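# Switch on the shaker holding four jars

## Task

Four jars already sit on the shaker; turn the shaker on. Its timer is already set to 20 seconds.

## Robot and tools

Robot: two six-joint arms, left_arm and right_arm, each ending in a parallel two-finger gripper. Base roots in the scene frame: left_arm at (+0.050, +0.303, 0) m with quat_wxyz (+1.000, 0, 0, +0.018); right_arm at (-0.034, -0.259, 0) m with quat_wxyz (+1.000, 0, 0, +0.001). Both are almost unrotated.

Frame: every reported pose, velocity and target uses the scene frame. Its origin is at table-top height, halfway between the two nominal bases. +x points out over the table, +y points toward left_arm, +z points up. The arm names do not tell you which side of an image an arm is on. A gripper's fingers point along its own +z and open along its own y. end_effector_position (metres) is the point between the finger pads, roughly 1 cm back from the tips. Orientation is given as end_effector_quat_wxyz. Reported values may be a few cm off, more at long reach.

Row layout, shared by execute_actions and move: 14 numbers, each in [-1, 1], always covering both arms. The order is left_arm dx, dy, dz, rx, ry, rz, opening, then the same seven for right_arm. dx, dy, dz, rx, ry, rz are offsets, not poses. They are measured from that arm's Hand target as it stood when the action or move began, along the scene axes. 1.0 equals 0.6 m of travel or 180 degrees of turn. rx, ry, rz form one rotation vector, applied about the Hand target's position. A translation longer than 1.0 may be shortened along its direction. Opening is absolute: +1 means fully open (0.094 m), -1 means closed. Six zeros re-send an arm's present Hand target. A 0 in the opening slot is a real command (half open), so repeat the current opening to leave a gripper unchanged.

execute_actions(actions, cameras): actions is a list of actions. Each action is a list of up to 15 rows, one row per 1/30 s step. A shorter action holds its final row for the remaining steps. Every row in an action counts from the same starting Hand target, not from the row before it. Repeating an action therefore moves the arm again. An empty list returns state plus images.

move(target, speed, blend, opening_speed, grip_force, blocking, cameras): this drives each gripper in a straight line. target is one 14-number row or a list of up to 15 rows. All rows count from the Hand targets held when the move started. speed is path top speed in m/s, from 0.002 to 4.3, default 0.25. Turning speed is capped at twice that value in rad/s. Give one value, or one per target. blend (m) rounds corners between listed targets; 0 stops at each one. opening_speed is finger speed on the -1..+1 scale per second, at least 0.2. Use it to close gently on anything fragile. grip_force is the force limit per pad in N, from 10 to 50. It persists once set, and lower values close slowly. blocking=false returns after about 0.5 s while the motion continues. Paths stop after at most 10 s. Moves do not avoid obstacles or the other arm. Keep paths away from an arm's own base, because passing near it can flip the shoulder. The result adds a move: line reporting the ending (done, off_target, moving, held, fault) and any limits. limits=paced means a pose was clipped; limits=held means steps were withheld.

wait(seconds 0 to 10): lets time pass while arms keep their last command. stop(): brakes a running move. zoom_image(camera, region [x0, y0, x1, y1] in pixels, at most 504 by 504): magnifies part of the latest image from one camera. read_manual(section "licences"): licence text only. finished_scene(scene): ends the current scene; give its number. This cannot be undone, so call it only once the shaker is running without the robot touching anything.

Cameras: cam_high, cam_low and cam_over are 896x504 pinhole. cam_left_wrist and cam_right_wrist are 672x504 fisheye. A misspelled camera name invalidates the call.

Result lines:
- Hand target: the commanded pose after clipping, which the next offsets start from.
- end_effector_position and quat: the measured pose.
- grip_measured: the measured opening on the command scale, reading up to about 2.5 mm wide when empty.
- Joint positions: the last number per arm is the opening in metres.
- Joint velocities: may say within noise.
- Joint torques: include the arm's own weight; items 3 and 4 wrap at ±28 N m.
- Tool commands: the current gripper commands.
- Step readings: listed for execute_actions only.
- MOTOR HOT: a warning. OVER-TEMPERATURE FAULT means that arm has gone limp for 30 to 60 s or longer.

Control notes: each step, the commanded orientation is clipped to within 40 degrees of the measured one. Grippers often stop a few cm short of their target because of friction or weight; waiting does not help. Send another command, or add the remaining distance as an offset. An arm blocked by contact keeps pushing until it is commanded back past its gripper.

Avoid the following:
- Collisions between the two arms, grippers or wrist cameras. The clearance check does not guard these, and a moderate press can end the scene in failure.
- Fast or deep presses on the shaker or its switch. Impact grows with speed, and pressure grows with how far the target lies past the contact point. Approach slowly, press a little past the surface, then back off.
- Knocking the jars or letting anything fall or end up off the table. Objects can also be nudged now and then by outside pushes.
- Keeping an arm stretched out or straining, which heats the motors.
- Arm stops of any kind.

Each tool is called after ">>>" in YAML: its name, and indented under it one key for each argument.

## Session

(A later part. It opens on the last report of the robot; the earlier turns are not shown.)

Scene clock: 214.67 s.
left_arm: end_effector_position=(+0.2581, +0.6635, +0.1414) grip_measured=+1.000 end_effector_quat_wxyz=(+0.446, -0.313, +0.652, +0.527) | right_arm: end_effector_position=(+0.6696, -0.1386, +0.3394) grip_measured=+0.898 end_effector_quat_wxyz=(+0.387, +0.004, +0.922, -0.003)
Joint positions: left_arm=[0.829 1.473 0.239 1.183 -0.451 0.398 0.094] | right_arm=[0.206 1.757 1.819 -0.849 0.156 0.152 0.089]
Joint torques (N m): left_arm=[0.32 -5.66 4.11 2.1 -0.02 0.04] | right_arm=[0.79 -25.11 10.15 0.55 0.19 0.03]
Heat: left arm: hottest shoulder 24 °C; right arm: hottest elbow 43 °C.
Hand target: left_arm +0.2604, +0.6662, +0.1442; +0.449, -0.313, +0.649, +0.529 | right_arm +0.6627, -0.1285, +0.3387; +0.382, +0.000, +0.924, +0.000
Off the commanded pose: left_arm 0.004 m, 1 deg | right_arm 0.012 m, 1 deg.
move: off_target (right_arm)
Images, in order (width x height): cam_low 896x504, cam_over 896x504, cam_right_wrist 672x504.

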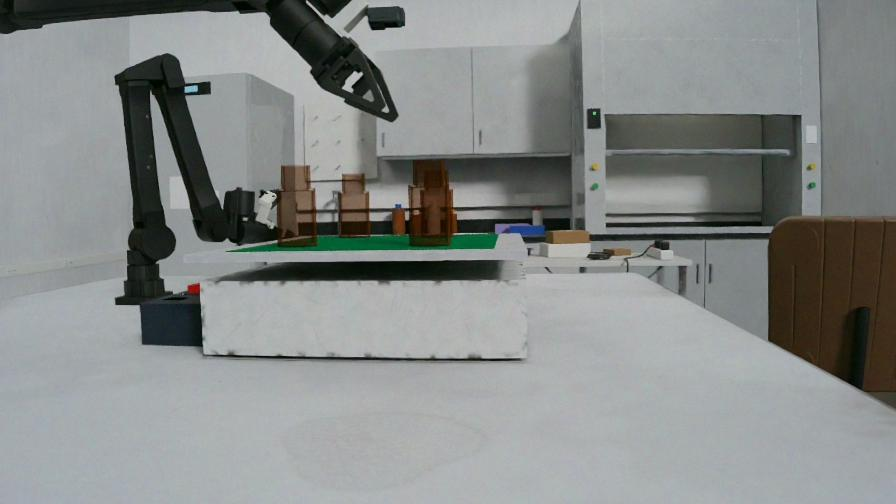

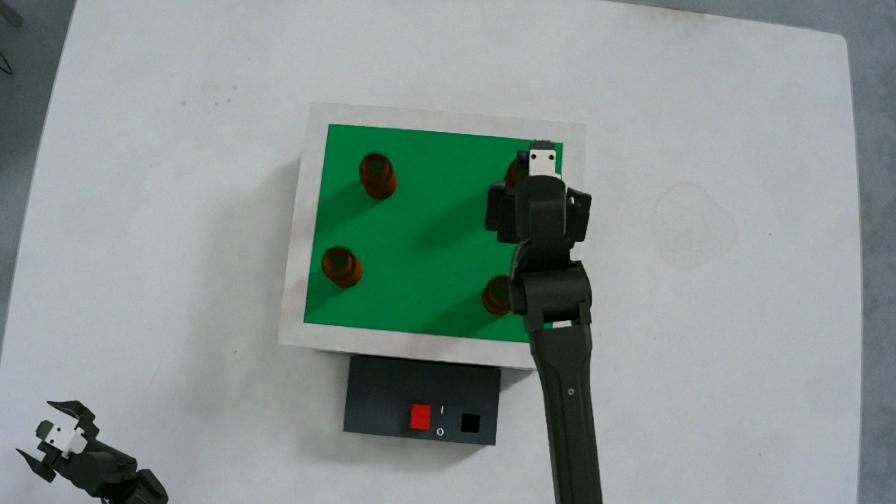

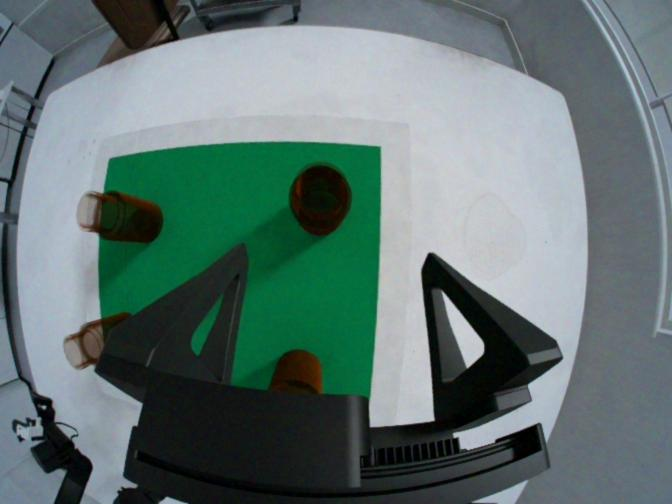

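>>> move:
  target:
    - [0,0,0,0,0,0,1, -0.3545,0.131,-0.0145,-0.1686,0.0974,0.4071,-0.95]
    - [0,0,0,0,0,0,1, -0.526,0.2158,-0.298,-0.2594,0.1498,0.6263,-0.95]
  speed: [0.5,0.35]
  blend: [0.04,0]
  cameras: ["cam_right_wrist","cam_over","cam_low"]

>>> zoom_image:
  camera: "cam_right_wrist"
  region: [230, 100, 450, 300]

>>> zoom_image:
  camera: "cam_over"
  region: [270, 100, 630, 460]

Scene clock: 227.80 s.
left_arm: end_effector_position=(+0.2581, +0.6635, +0.1414) grip_measured=+1.000 end_effector_quat_wxyz=(+0.446, -0.313, +0.652, +0.527) | right_arm: end_effector_position=(+0.3482, -0.0044, +0.1666) grip_measured=-0.948 end_effector_quat_wxyz=(-0.002, +0.861, -0.509, +0.000)
Joint positions: left_arm=[0.829 1.473 0.239 1.183 -0.451 0.398 0.094] | right_arm=[0.586 1.568 1.317 -1.317 -0.002 -1.486 0.002]
Joint torques (N m): left_arm=[0.32 -5.71 4.11 2.1 -0.02 0.04] | right_arm=[0.73 -18.14 8.73 0.31 0.02 -0.08]
Heat: left arm: hottest shoulder 24 °C; right arm: hottest elbow 42 °C.
Hand target: left_arm +0.2604, +0.6662, +0.1442; +0.449, -0.313, +0.649, +0.529 | right_arm +0.3470, +0.0010, +0.1598; +0.000, +0.866, -0.500, +0.000
Off the commanded pose: left_arm 0.004 m, 1 deg | right_arm 0.009 m, 1 deg.
move: done
Images, in order (width x height): cam_low 896x504, cam_over 896x504, cam_right_wrist 672x504.

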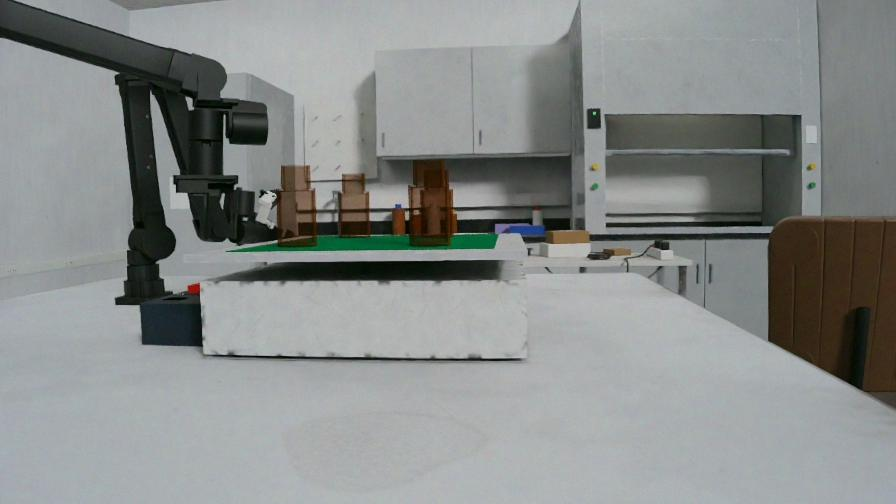

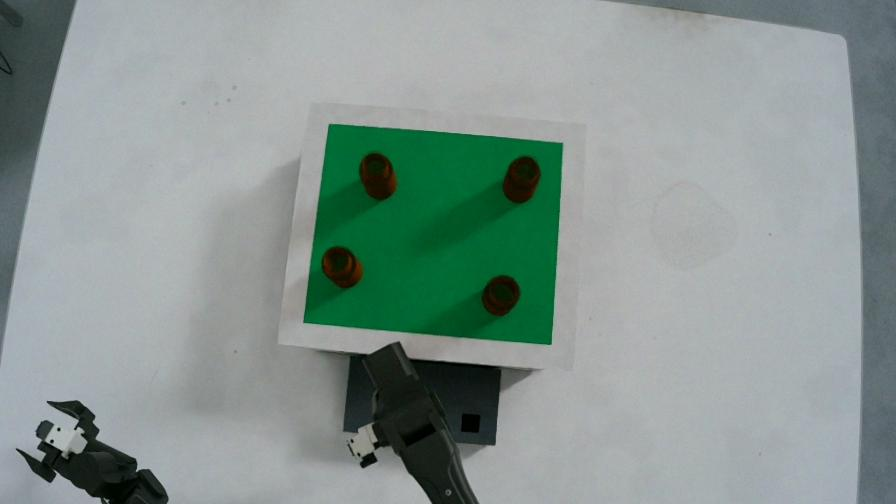

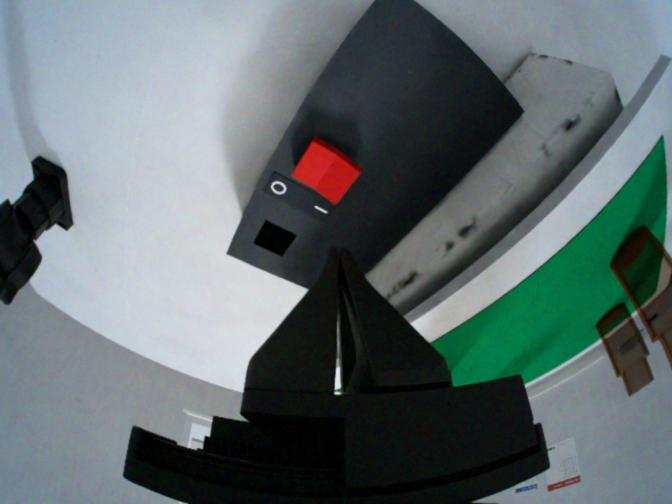

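Scaled by 2.291 from the camera's 672x504 image, which has a finer 960x720 frame.

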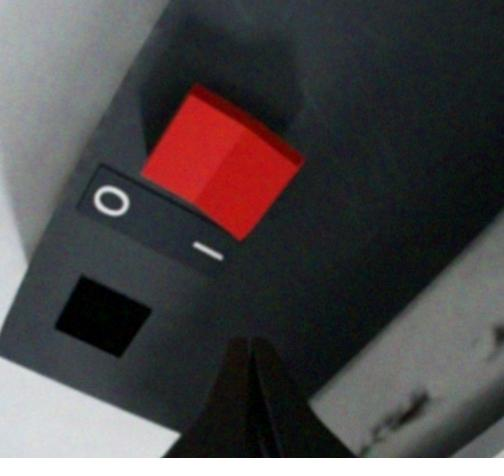

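Scaled by 1.400 from the camera's 896x504 image, which has a finer 1280x720 frame.

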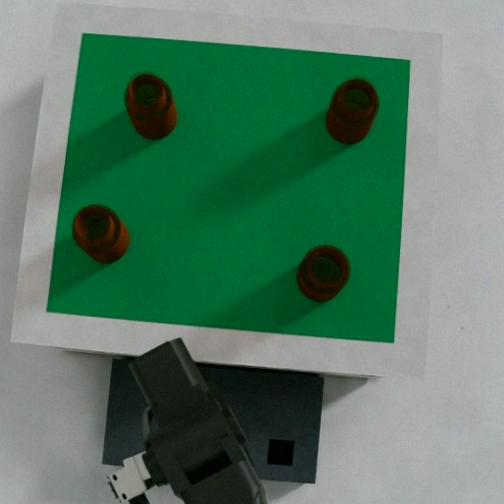

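>>> move:
  target: [0,0,0,0,0,0,1, 0.005,0.001,-0.175,0,0,0,-0.95]
  speed: 0.08
  cameras: ["cam_over","cam_low"]

Scene clock: 238.17 s.
left_arm: end_effector_position=(+0.2581, +0.6635, +0.1414) grip_measured=+1.000 end_effector_quat_wxyz=(+0.446, -0.313, +0.652, +0.527) | right_arm: end_effector_position=(+0.3587, +0.0016, +0.0906) grip_measured=-0.948 end_effector_quat_wxyz=(-0.025, +0.862, -0.507, +0.014)
Joint positions: left_arm=[0.829 1.473 0.239 1.183 -0.451 0.398 0.094] | right_arm=[0.586 1.633 1.184 -1.064 0.003 -1.491 0.002]
Joint torques (N m): left_arm=[0.32 -5.66 4.11 2.13 -0.02 0.04] | right_arm=[0.67 -13.51 6.22 1.03 -0.16 -0.06]
Heat: left arm: hottest shoulder 24 °C; right arm: hottest elbow 41 °C.
Hand target: left_arm +0.2604, +0.6662, +0.1442; +0.449, -0.313, +0.649, +0.529 | right_arm +0.3501, +0.0017, +0.0549; +0.000, +0.866, -0.500, +0.001
Off the commanded pose: left_arm 0.004 m, 1 deg | right_arm 0.037 m, 3 deg.
move: off_target (right_arm)
Images, in order (width x height): cam_low 896x504, cam_over 896x504.

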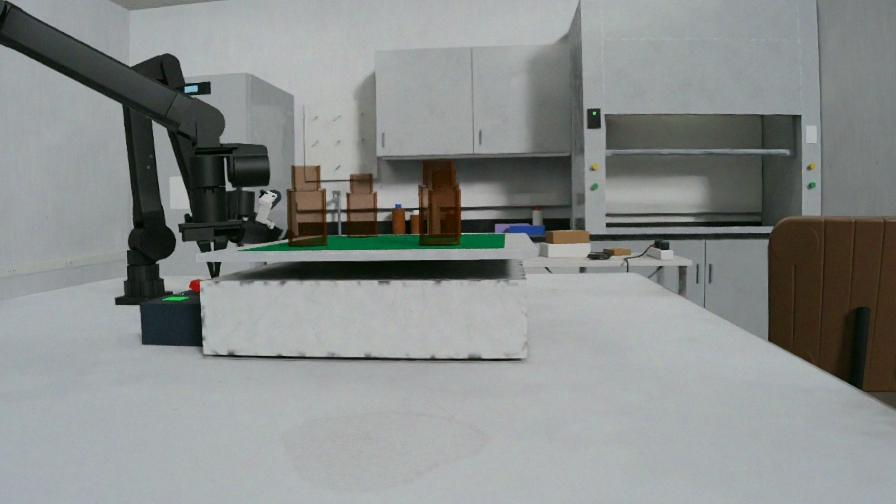

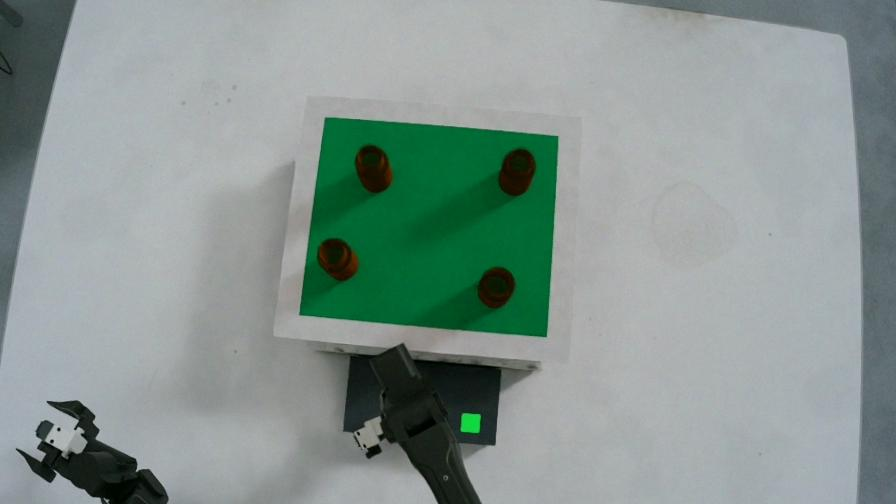

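The green light is on and the tray is moving. I'll lift the gripper clear and let it run.

>>> move:
  target: [0,0,0,0,0,0,1, -0.03,-0.02,0.22,0,0,0,-0.95]
  speed: 0.15

>>> wait:
  seconds: 10
  cameras: ["cam_over"]

>>> wait:
  seconds: 4
  cameras: ["cam_over"]

>>> wait:
  seconds: 0.3
  cameras: ["cam_over", "cam_low"]

Scene clock: 242.87 s.
left_arm: end_effector_position=(+0.2581, +0.6635, +0.1414) grip_measured=+1.000 end_effector_quat_wxyz=(+0.446, -0.313, +0.652, +0.527) | right_arm: end_effector_position=(+0.3220, -0.0229, +0.1663) grip_measured=-0.948 end_effector_quat_wxyz=(+0.020, +0.862, -0.507, -0.008)
Joint positions: left_arm=[0.829 1.473 0.239 1.183 -0.451 0.398 0.094] | right_arm=[0.586 1.516 1.256 -1.353 0.003 -1.491 0.002]
Joint torques (N m): left_arm=[0.32 -5.66 4.12 2.11 -0.02 0.04] | right_arm=[0.56 -17.14 13.59 -0.72 -0.19 -0.06]
Heat: left arm: hottest shoulder 24 °C; right arm: hottest elbow 40 °C.
Hand target: left_arm +0.2604, +0.6662, +0.1442; +0.449, -0.313, +0.649, +0.529 | right_arm +0.3320, -0.0104, +0.1869; +0.000, +0.866, -0.500, +0.001
Off the commanded pose: left_arm 0.004 m, 1 deg | right_arm 0.026 m, 3 deg.
move: off_target (right_arm)

Scene clock: 252.87 s.
left_arm: end_effector_position=(+0.2581, +0.6635, +0.1414) grip_measured=+1.000 end_effector_quat_wxyz=(+0.446, -0.313, +0.652, +0.527) | right_arm: end_effector_position=(+0.3220, -0.0229, +0.1663) grip_measured=-0.948 end_effector_quat_wxyz=(+0.020, +0.862, -0.507, -0.008)
Joint positions: left_arm=[0.829 1.473 0.239 1.183 -0.451 0.398 0.094] | right_arm=[0.586 1.516 1.256 -1.353 0.003 -1.491 0.002]
Joint torques (N m): left_arm=[0.32 -5.66 4.11 2.11 -0.02 0.04] | right_arm=[0.32 -17.38 13.55 -0.72 -0.17 -0.05]
Heat: left arm: hottest shoulder 24 °C; right arm: hottest elbow 40 °C.
Hand target: left_arm +0.2604, +0.6662, +0.1442; +0.449, -0.313, +0.649, +0.529 | right_arm +0.3320, -0.0104, +0.1869; +0.000, +0.866, -0.500, +0.001
Tool commands: left_gripper/opening=+1.0 right_gripper/opening=-0.95
Off the commanded pose: left_arm 0.004 m, 1 deg | right_arm 0.026 m, 3 deg.
wait: 10.00 s; at rest by 0.17 s
Images, in order (width x height): cam_over 896x504.

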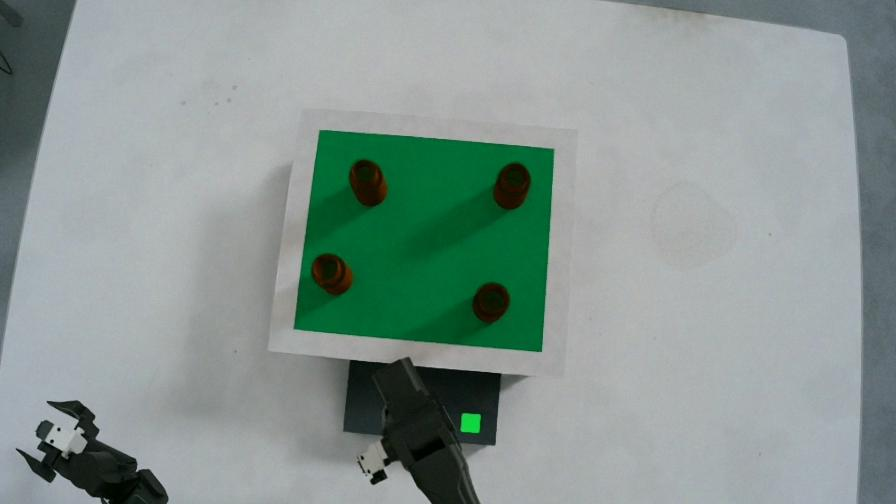

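Scene clock: 256.87 s.
left_arm: end_effector_position=(+0.2581, +0.6635, +0.1414) grip_measured=+1.000 end_effector_quat_wxyz=(+0.446, -0.313, +0.652, +0.527) | right_arm: end_effector_position=(+0.3220, -0.0229, +0.1663) grip_measured=-0.948 end_effector_quat_wxyz=(+0.020, +0.862, -0.507, -0.008)
Joint positions: left_arm=[0.829 1.473 0.239 1.183 -0.451 0.398 0.094] | right_arm=[0.586 1.516 1.256 -1.353 0.003 -1.491 0.002]
Joint torques (N m): left_arm=[0.32 -5.66 4.11 2.11 -0.02 0.04] | right_arm=[0.73 -17.49 13.57 -0.65 -0.16 -0.07]
Heat: left arm: hottest shoulder 24 °C; right arm: hottest elbow 40 °C.
Hand target: left_arm +0.2604, +0.6662, +0.1442; +0.449, -0.313, +0.649, +0.529 | right_arm +0.3320, -0.0104, +0.1869; +0.000, +0.866, -0.500, +0.001
Tool commands: left_gripper/opening=+1.0 right_gripper/opening=-0.95
Off the commanded pose: left_arm 0.004 m, 1 deg | right_arm 0.026 m, 3 deg.
wait: 4.00 s; at rest by 0.17 s
Images, in order (width x height): cam_over 896x504.

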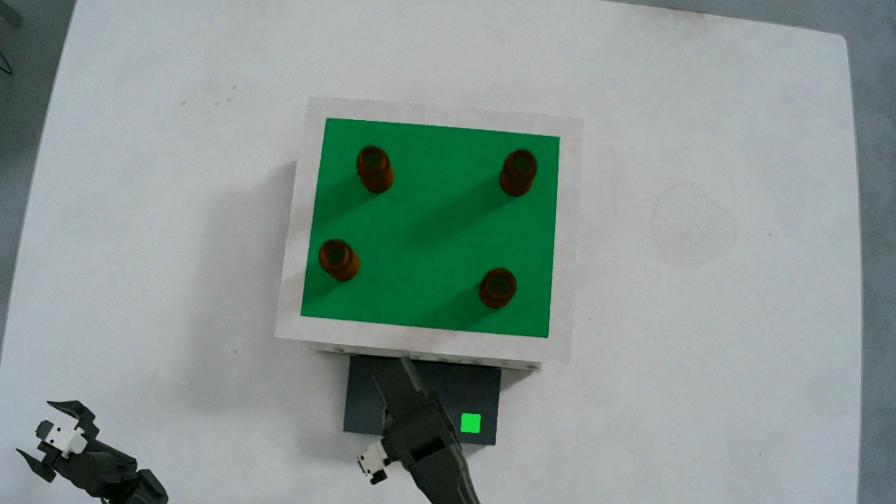

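Scene clock: 257.17 s.
left_arm: end_effector_position=(+0.2581, +0.6635, +0.1414) grip_measured=+1.000 end_effector_quat_wxyz=(+0.446, -0.313, +0.652, +0.527) | right_arm: end_effector_position=(+0.3220, -0.0229, +0.1663) grip_measured=-0.948 end_effector_quat_wxyz=(+0.020, +0.862, -0.507, -0.008)
Joint positions: left_arm=[0.829 1.473 0.239 1.183 -0.451 0.398 0.094] | right_arm=[0.586 1.516 1.256 -1.353 0.003 -1.491 0.002]
Joint torques (N m): left_arm=[0.32 -5.71 4.11 2.11 -0.02 0.04] | right_arm=[0.32 -17.67 13.56 -0.65 -0.17 -0.07]
Heat: left arm: hottest shoulder 24 °C; right arm: hottest elbow 40 °C.
Hand target: left_arm +0.2604, +0.6662, +0.1442; +0.449, -0.313, +0.649, +0.529 | right_arm +0.3320, -0.0104, +0.1869; +0.000, +0.866, -0.500, +0.001
Tool commands: left_gripper/opening=+1.0 right_gripper/opening=-0.95
Off the commanded pose: left_arm 0.004 m, 1 deg | right_arm 0.026 m, 3 deg.
wait: 0.30 s; at rest by 0.17 s
Images, in order (width x height): cam_low 896x504, cam_over 896x504.

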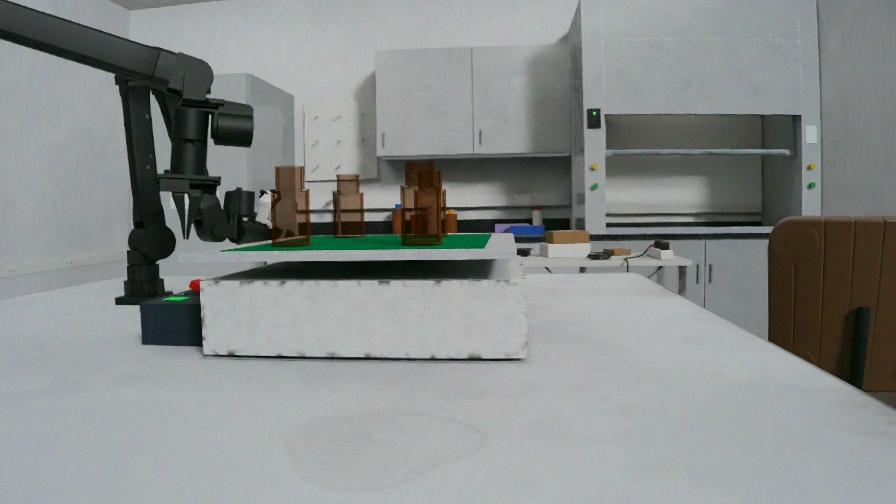

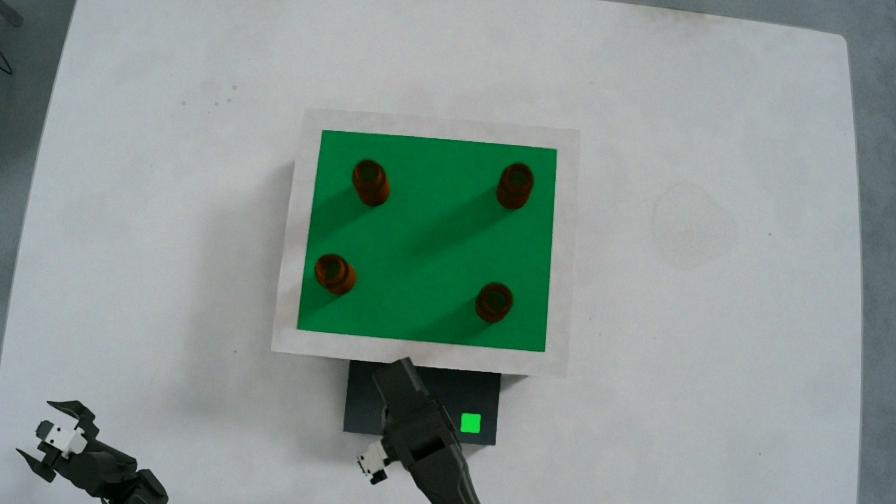

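>>> wait:
  seconds: 1
  cameras: ["cam_over"]

>>> wait:
  seconds: 0.4
  cameras: ["cam_over"]

Scene clock: 260.40 s.
left_arm: end_effector_position=(+0.2581, +0.6635, +0.1414) grip_measured=+1.000 end_effector_quat_wxyz=(+0.446, -0.313, +0.652, +0.527) | right_arm: end_effector_position=(+0.3220, -0.0229, +0.1663) grip_measured=-0.948 end_effector_quat_wxyz=(+0.020, +0.862, -0.507, -0.008)
Joint positions: left_arm=[0.829 1.473 0.239 1.183 -0.451 0.398 0.094] | right_arm=[0.586 1.516 1.256 -1.353 0.003 -1.491 0.002]
Joint torques (N m): left_arm=[0.32 -5.66 4.11 2.11 -0.02 0.04] | right_arm=[0.79 -17.96 13.52 -0.65 -0.17 -0.08]
Heat: left arm: hottest shoulder 24 °C; right arm: hottest elbow 40 °C.
Hand target: left_arm +0.2604, +0.6662, +0.1442; +0.449, -0.313, +0.649, +0.529 | right_arm +0.3320, -0.0104, +0.1869; +0.000, +0.866, -0.500, +0.001
Tool commands: left_gripper/opening=+1.0 right_gripper/opening=-0.95
Off the commanded pose: left_arm 0.004 m, 1 deg | right_arm 0.026 m, 3 deg.
wait: 1.00 s; at rest from the start
Images, in order (width x height): cam_over 896x504.

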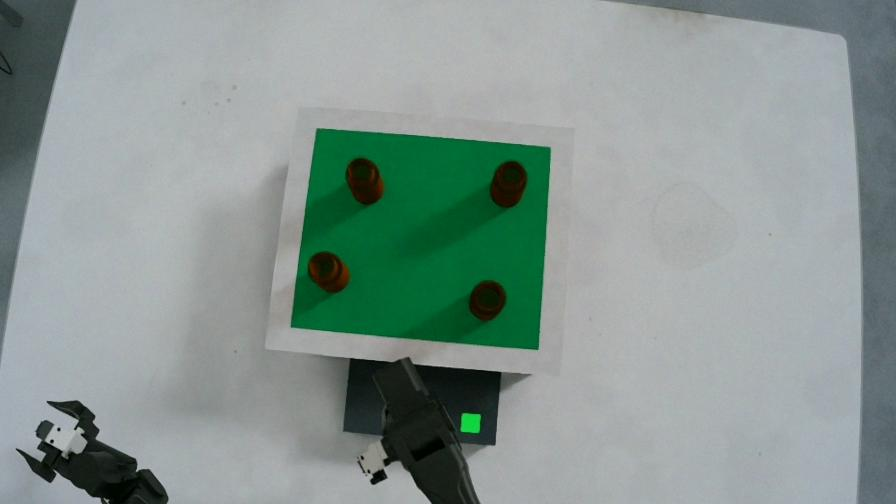

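Scene clock: 260.80 s.
left_arm: end_effector_position=(+0.2581, +0.6635, +0.1414) grip_measured=+1.000 end_effector_quat_wxyz=(+0.446, -0.313, +0.652, +0.527) | right_arm: end_effector_position=(+0.3220, -0.0229, +0.1663) grip_measured=-0.948 end_effector_quat_wxyz=(+0.020, +0.862, -0.507, -0.008)
Joint positions: left_arm=[0.829 1.473 0.239 1.183 -0.451 0.398 0.094] | right_arm=[0.586 1.516 1.256 -1.353 0.003 -1.491 0.002]
Joint torques (N m): left_arm=[0.32 -5.66 4.11 2.1 -0.02 0.04] | right_arm=[0.62 -17.38 13.59 -0.66 -0.17 -0.06]
Heat: left arm: hottest shoulder 24 °C; right arm: hottest elbow 40 °C.
Hand target: left_arm +0.2604, +0.6662, +0.1442; +0.449, -0.313, +0.649, +0.529 | right_arm +0.3320, -0.0104, +0.1869; +0.000, +0.866, -0.500, +0.001
Tool commands: left_gripper/opening=+1.0 right_gripper/opening=-0.95
Off the commanded pose: left_arm 0.004 m, 1 deg | right_arm 0.026 m, 3 deg.
wait: 0.40 s; at rest by 0.17 s
Images, in order (width x height): cam_over 896x504.

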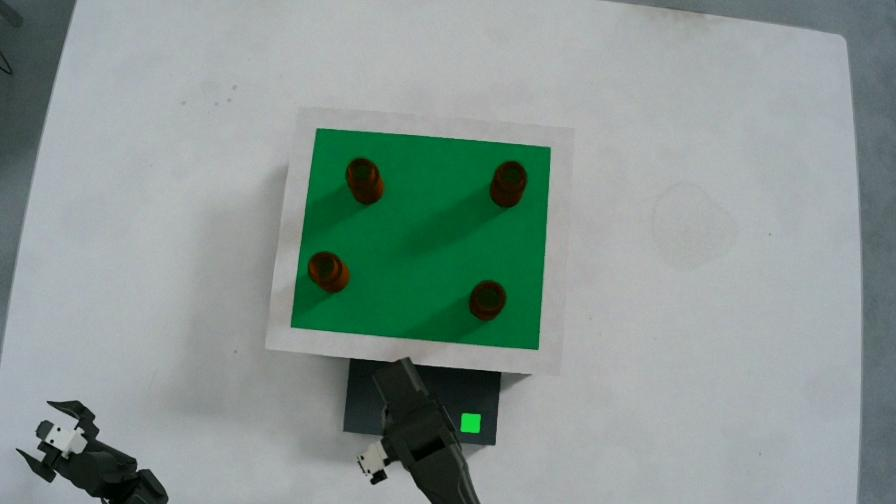

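The tray has stopped after its run. All four jars are upright on the mat.

>>> finished_scene:
  scene: 2

The scene is finished: the task was done.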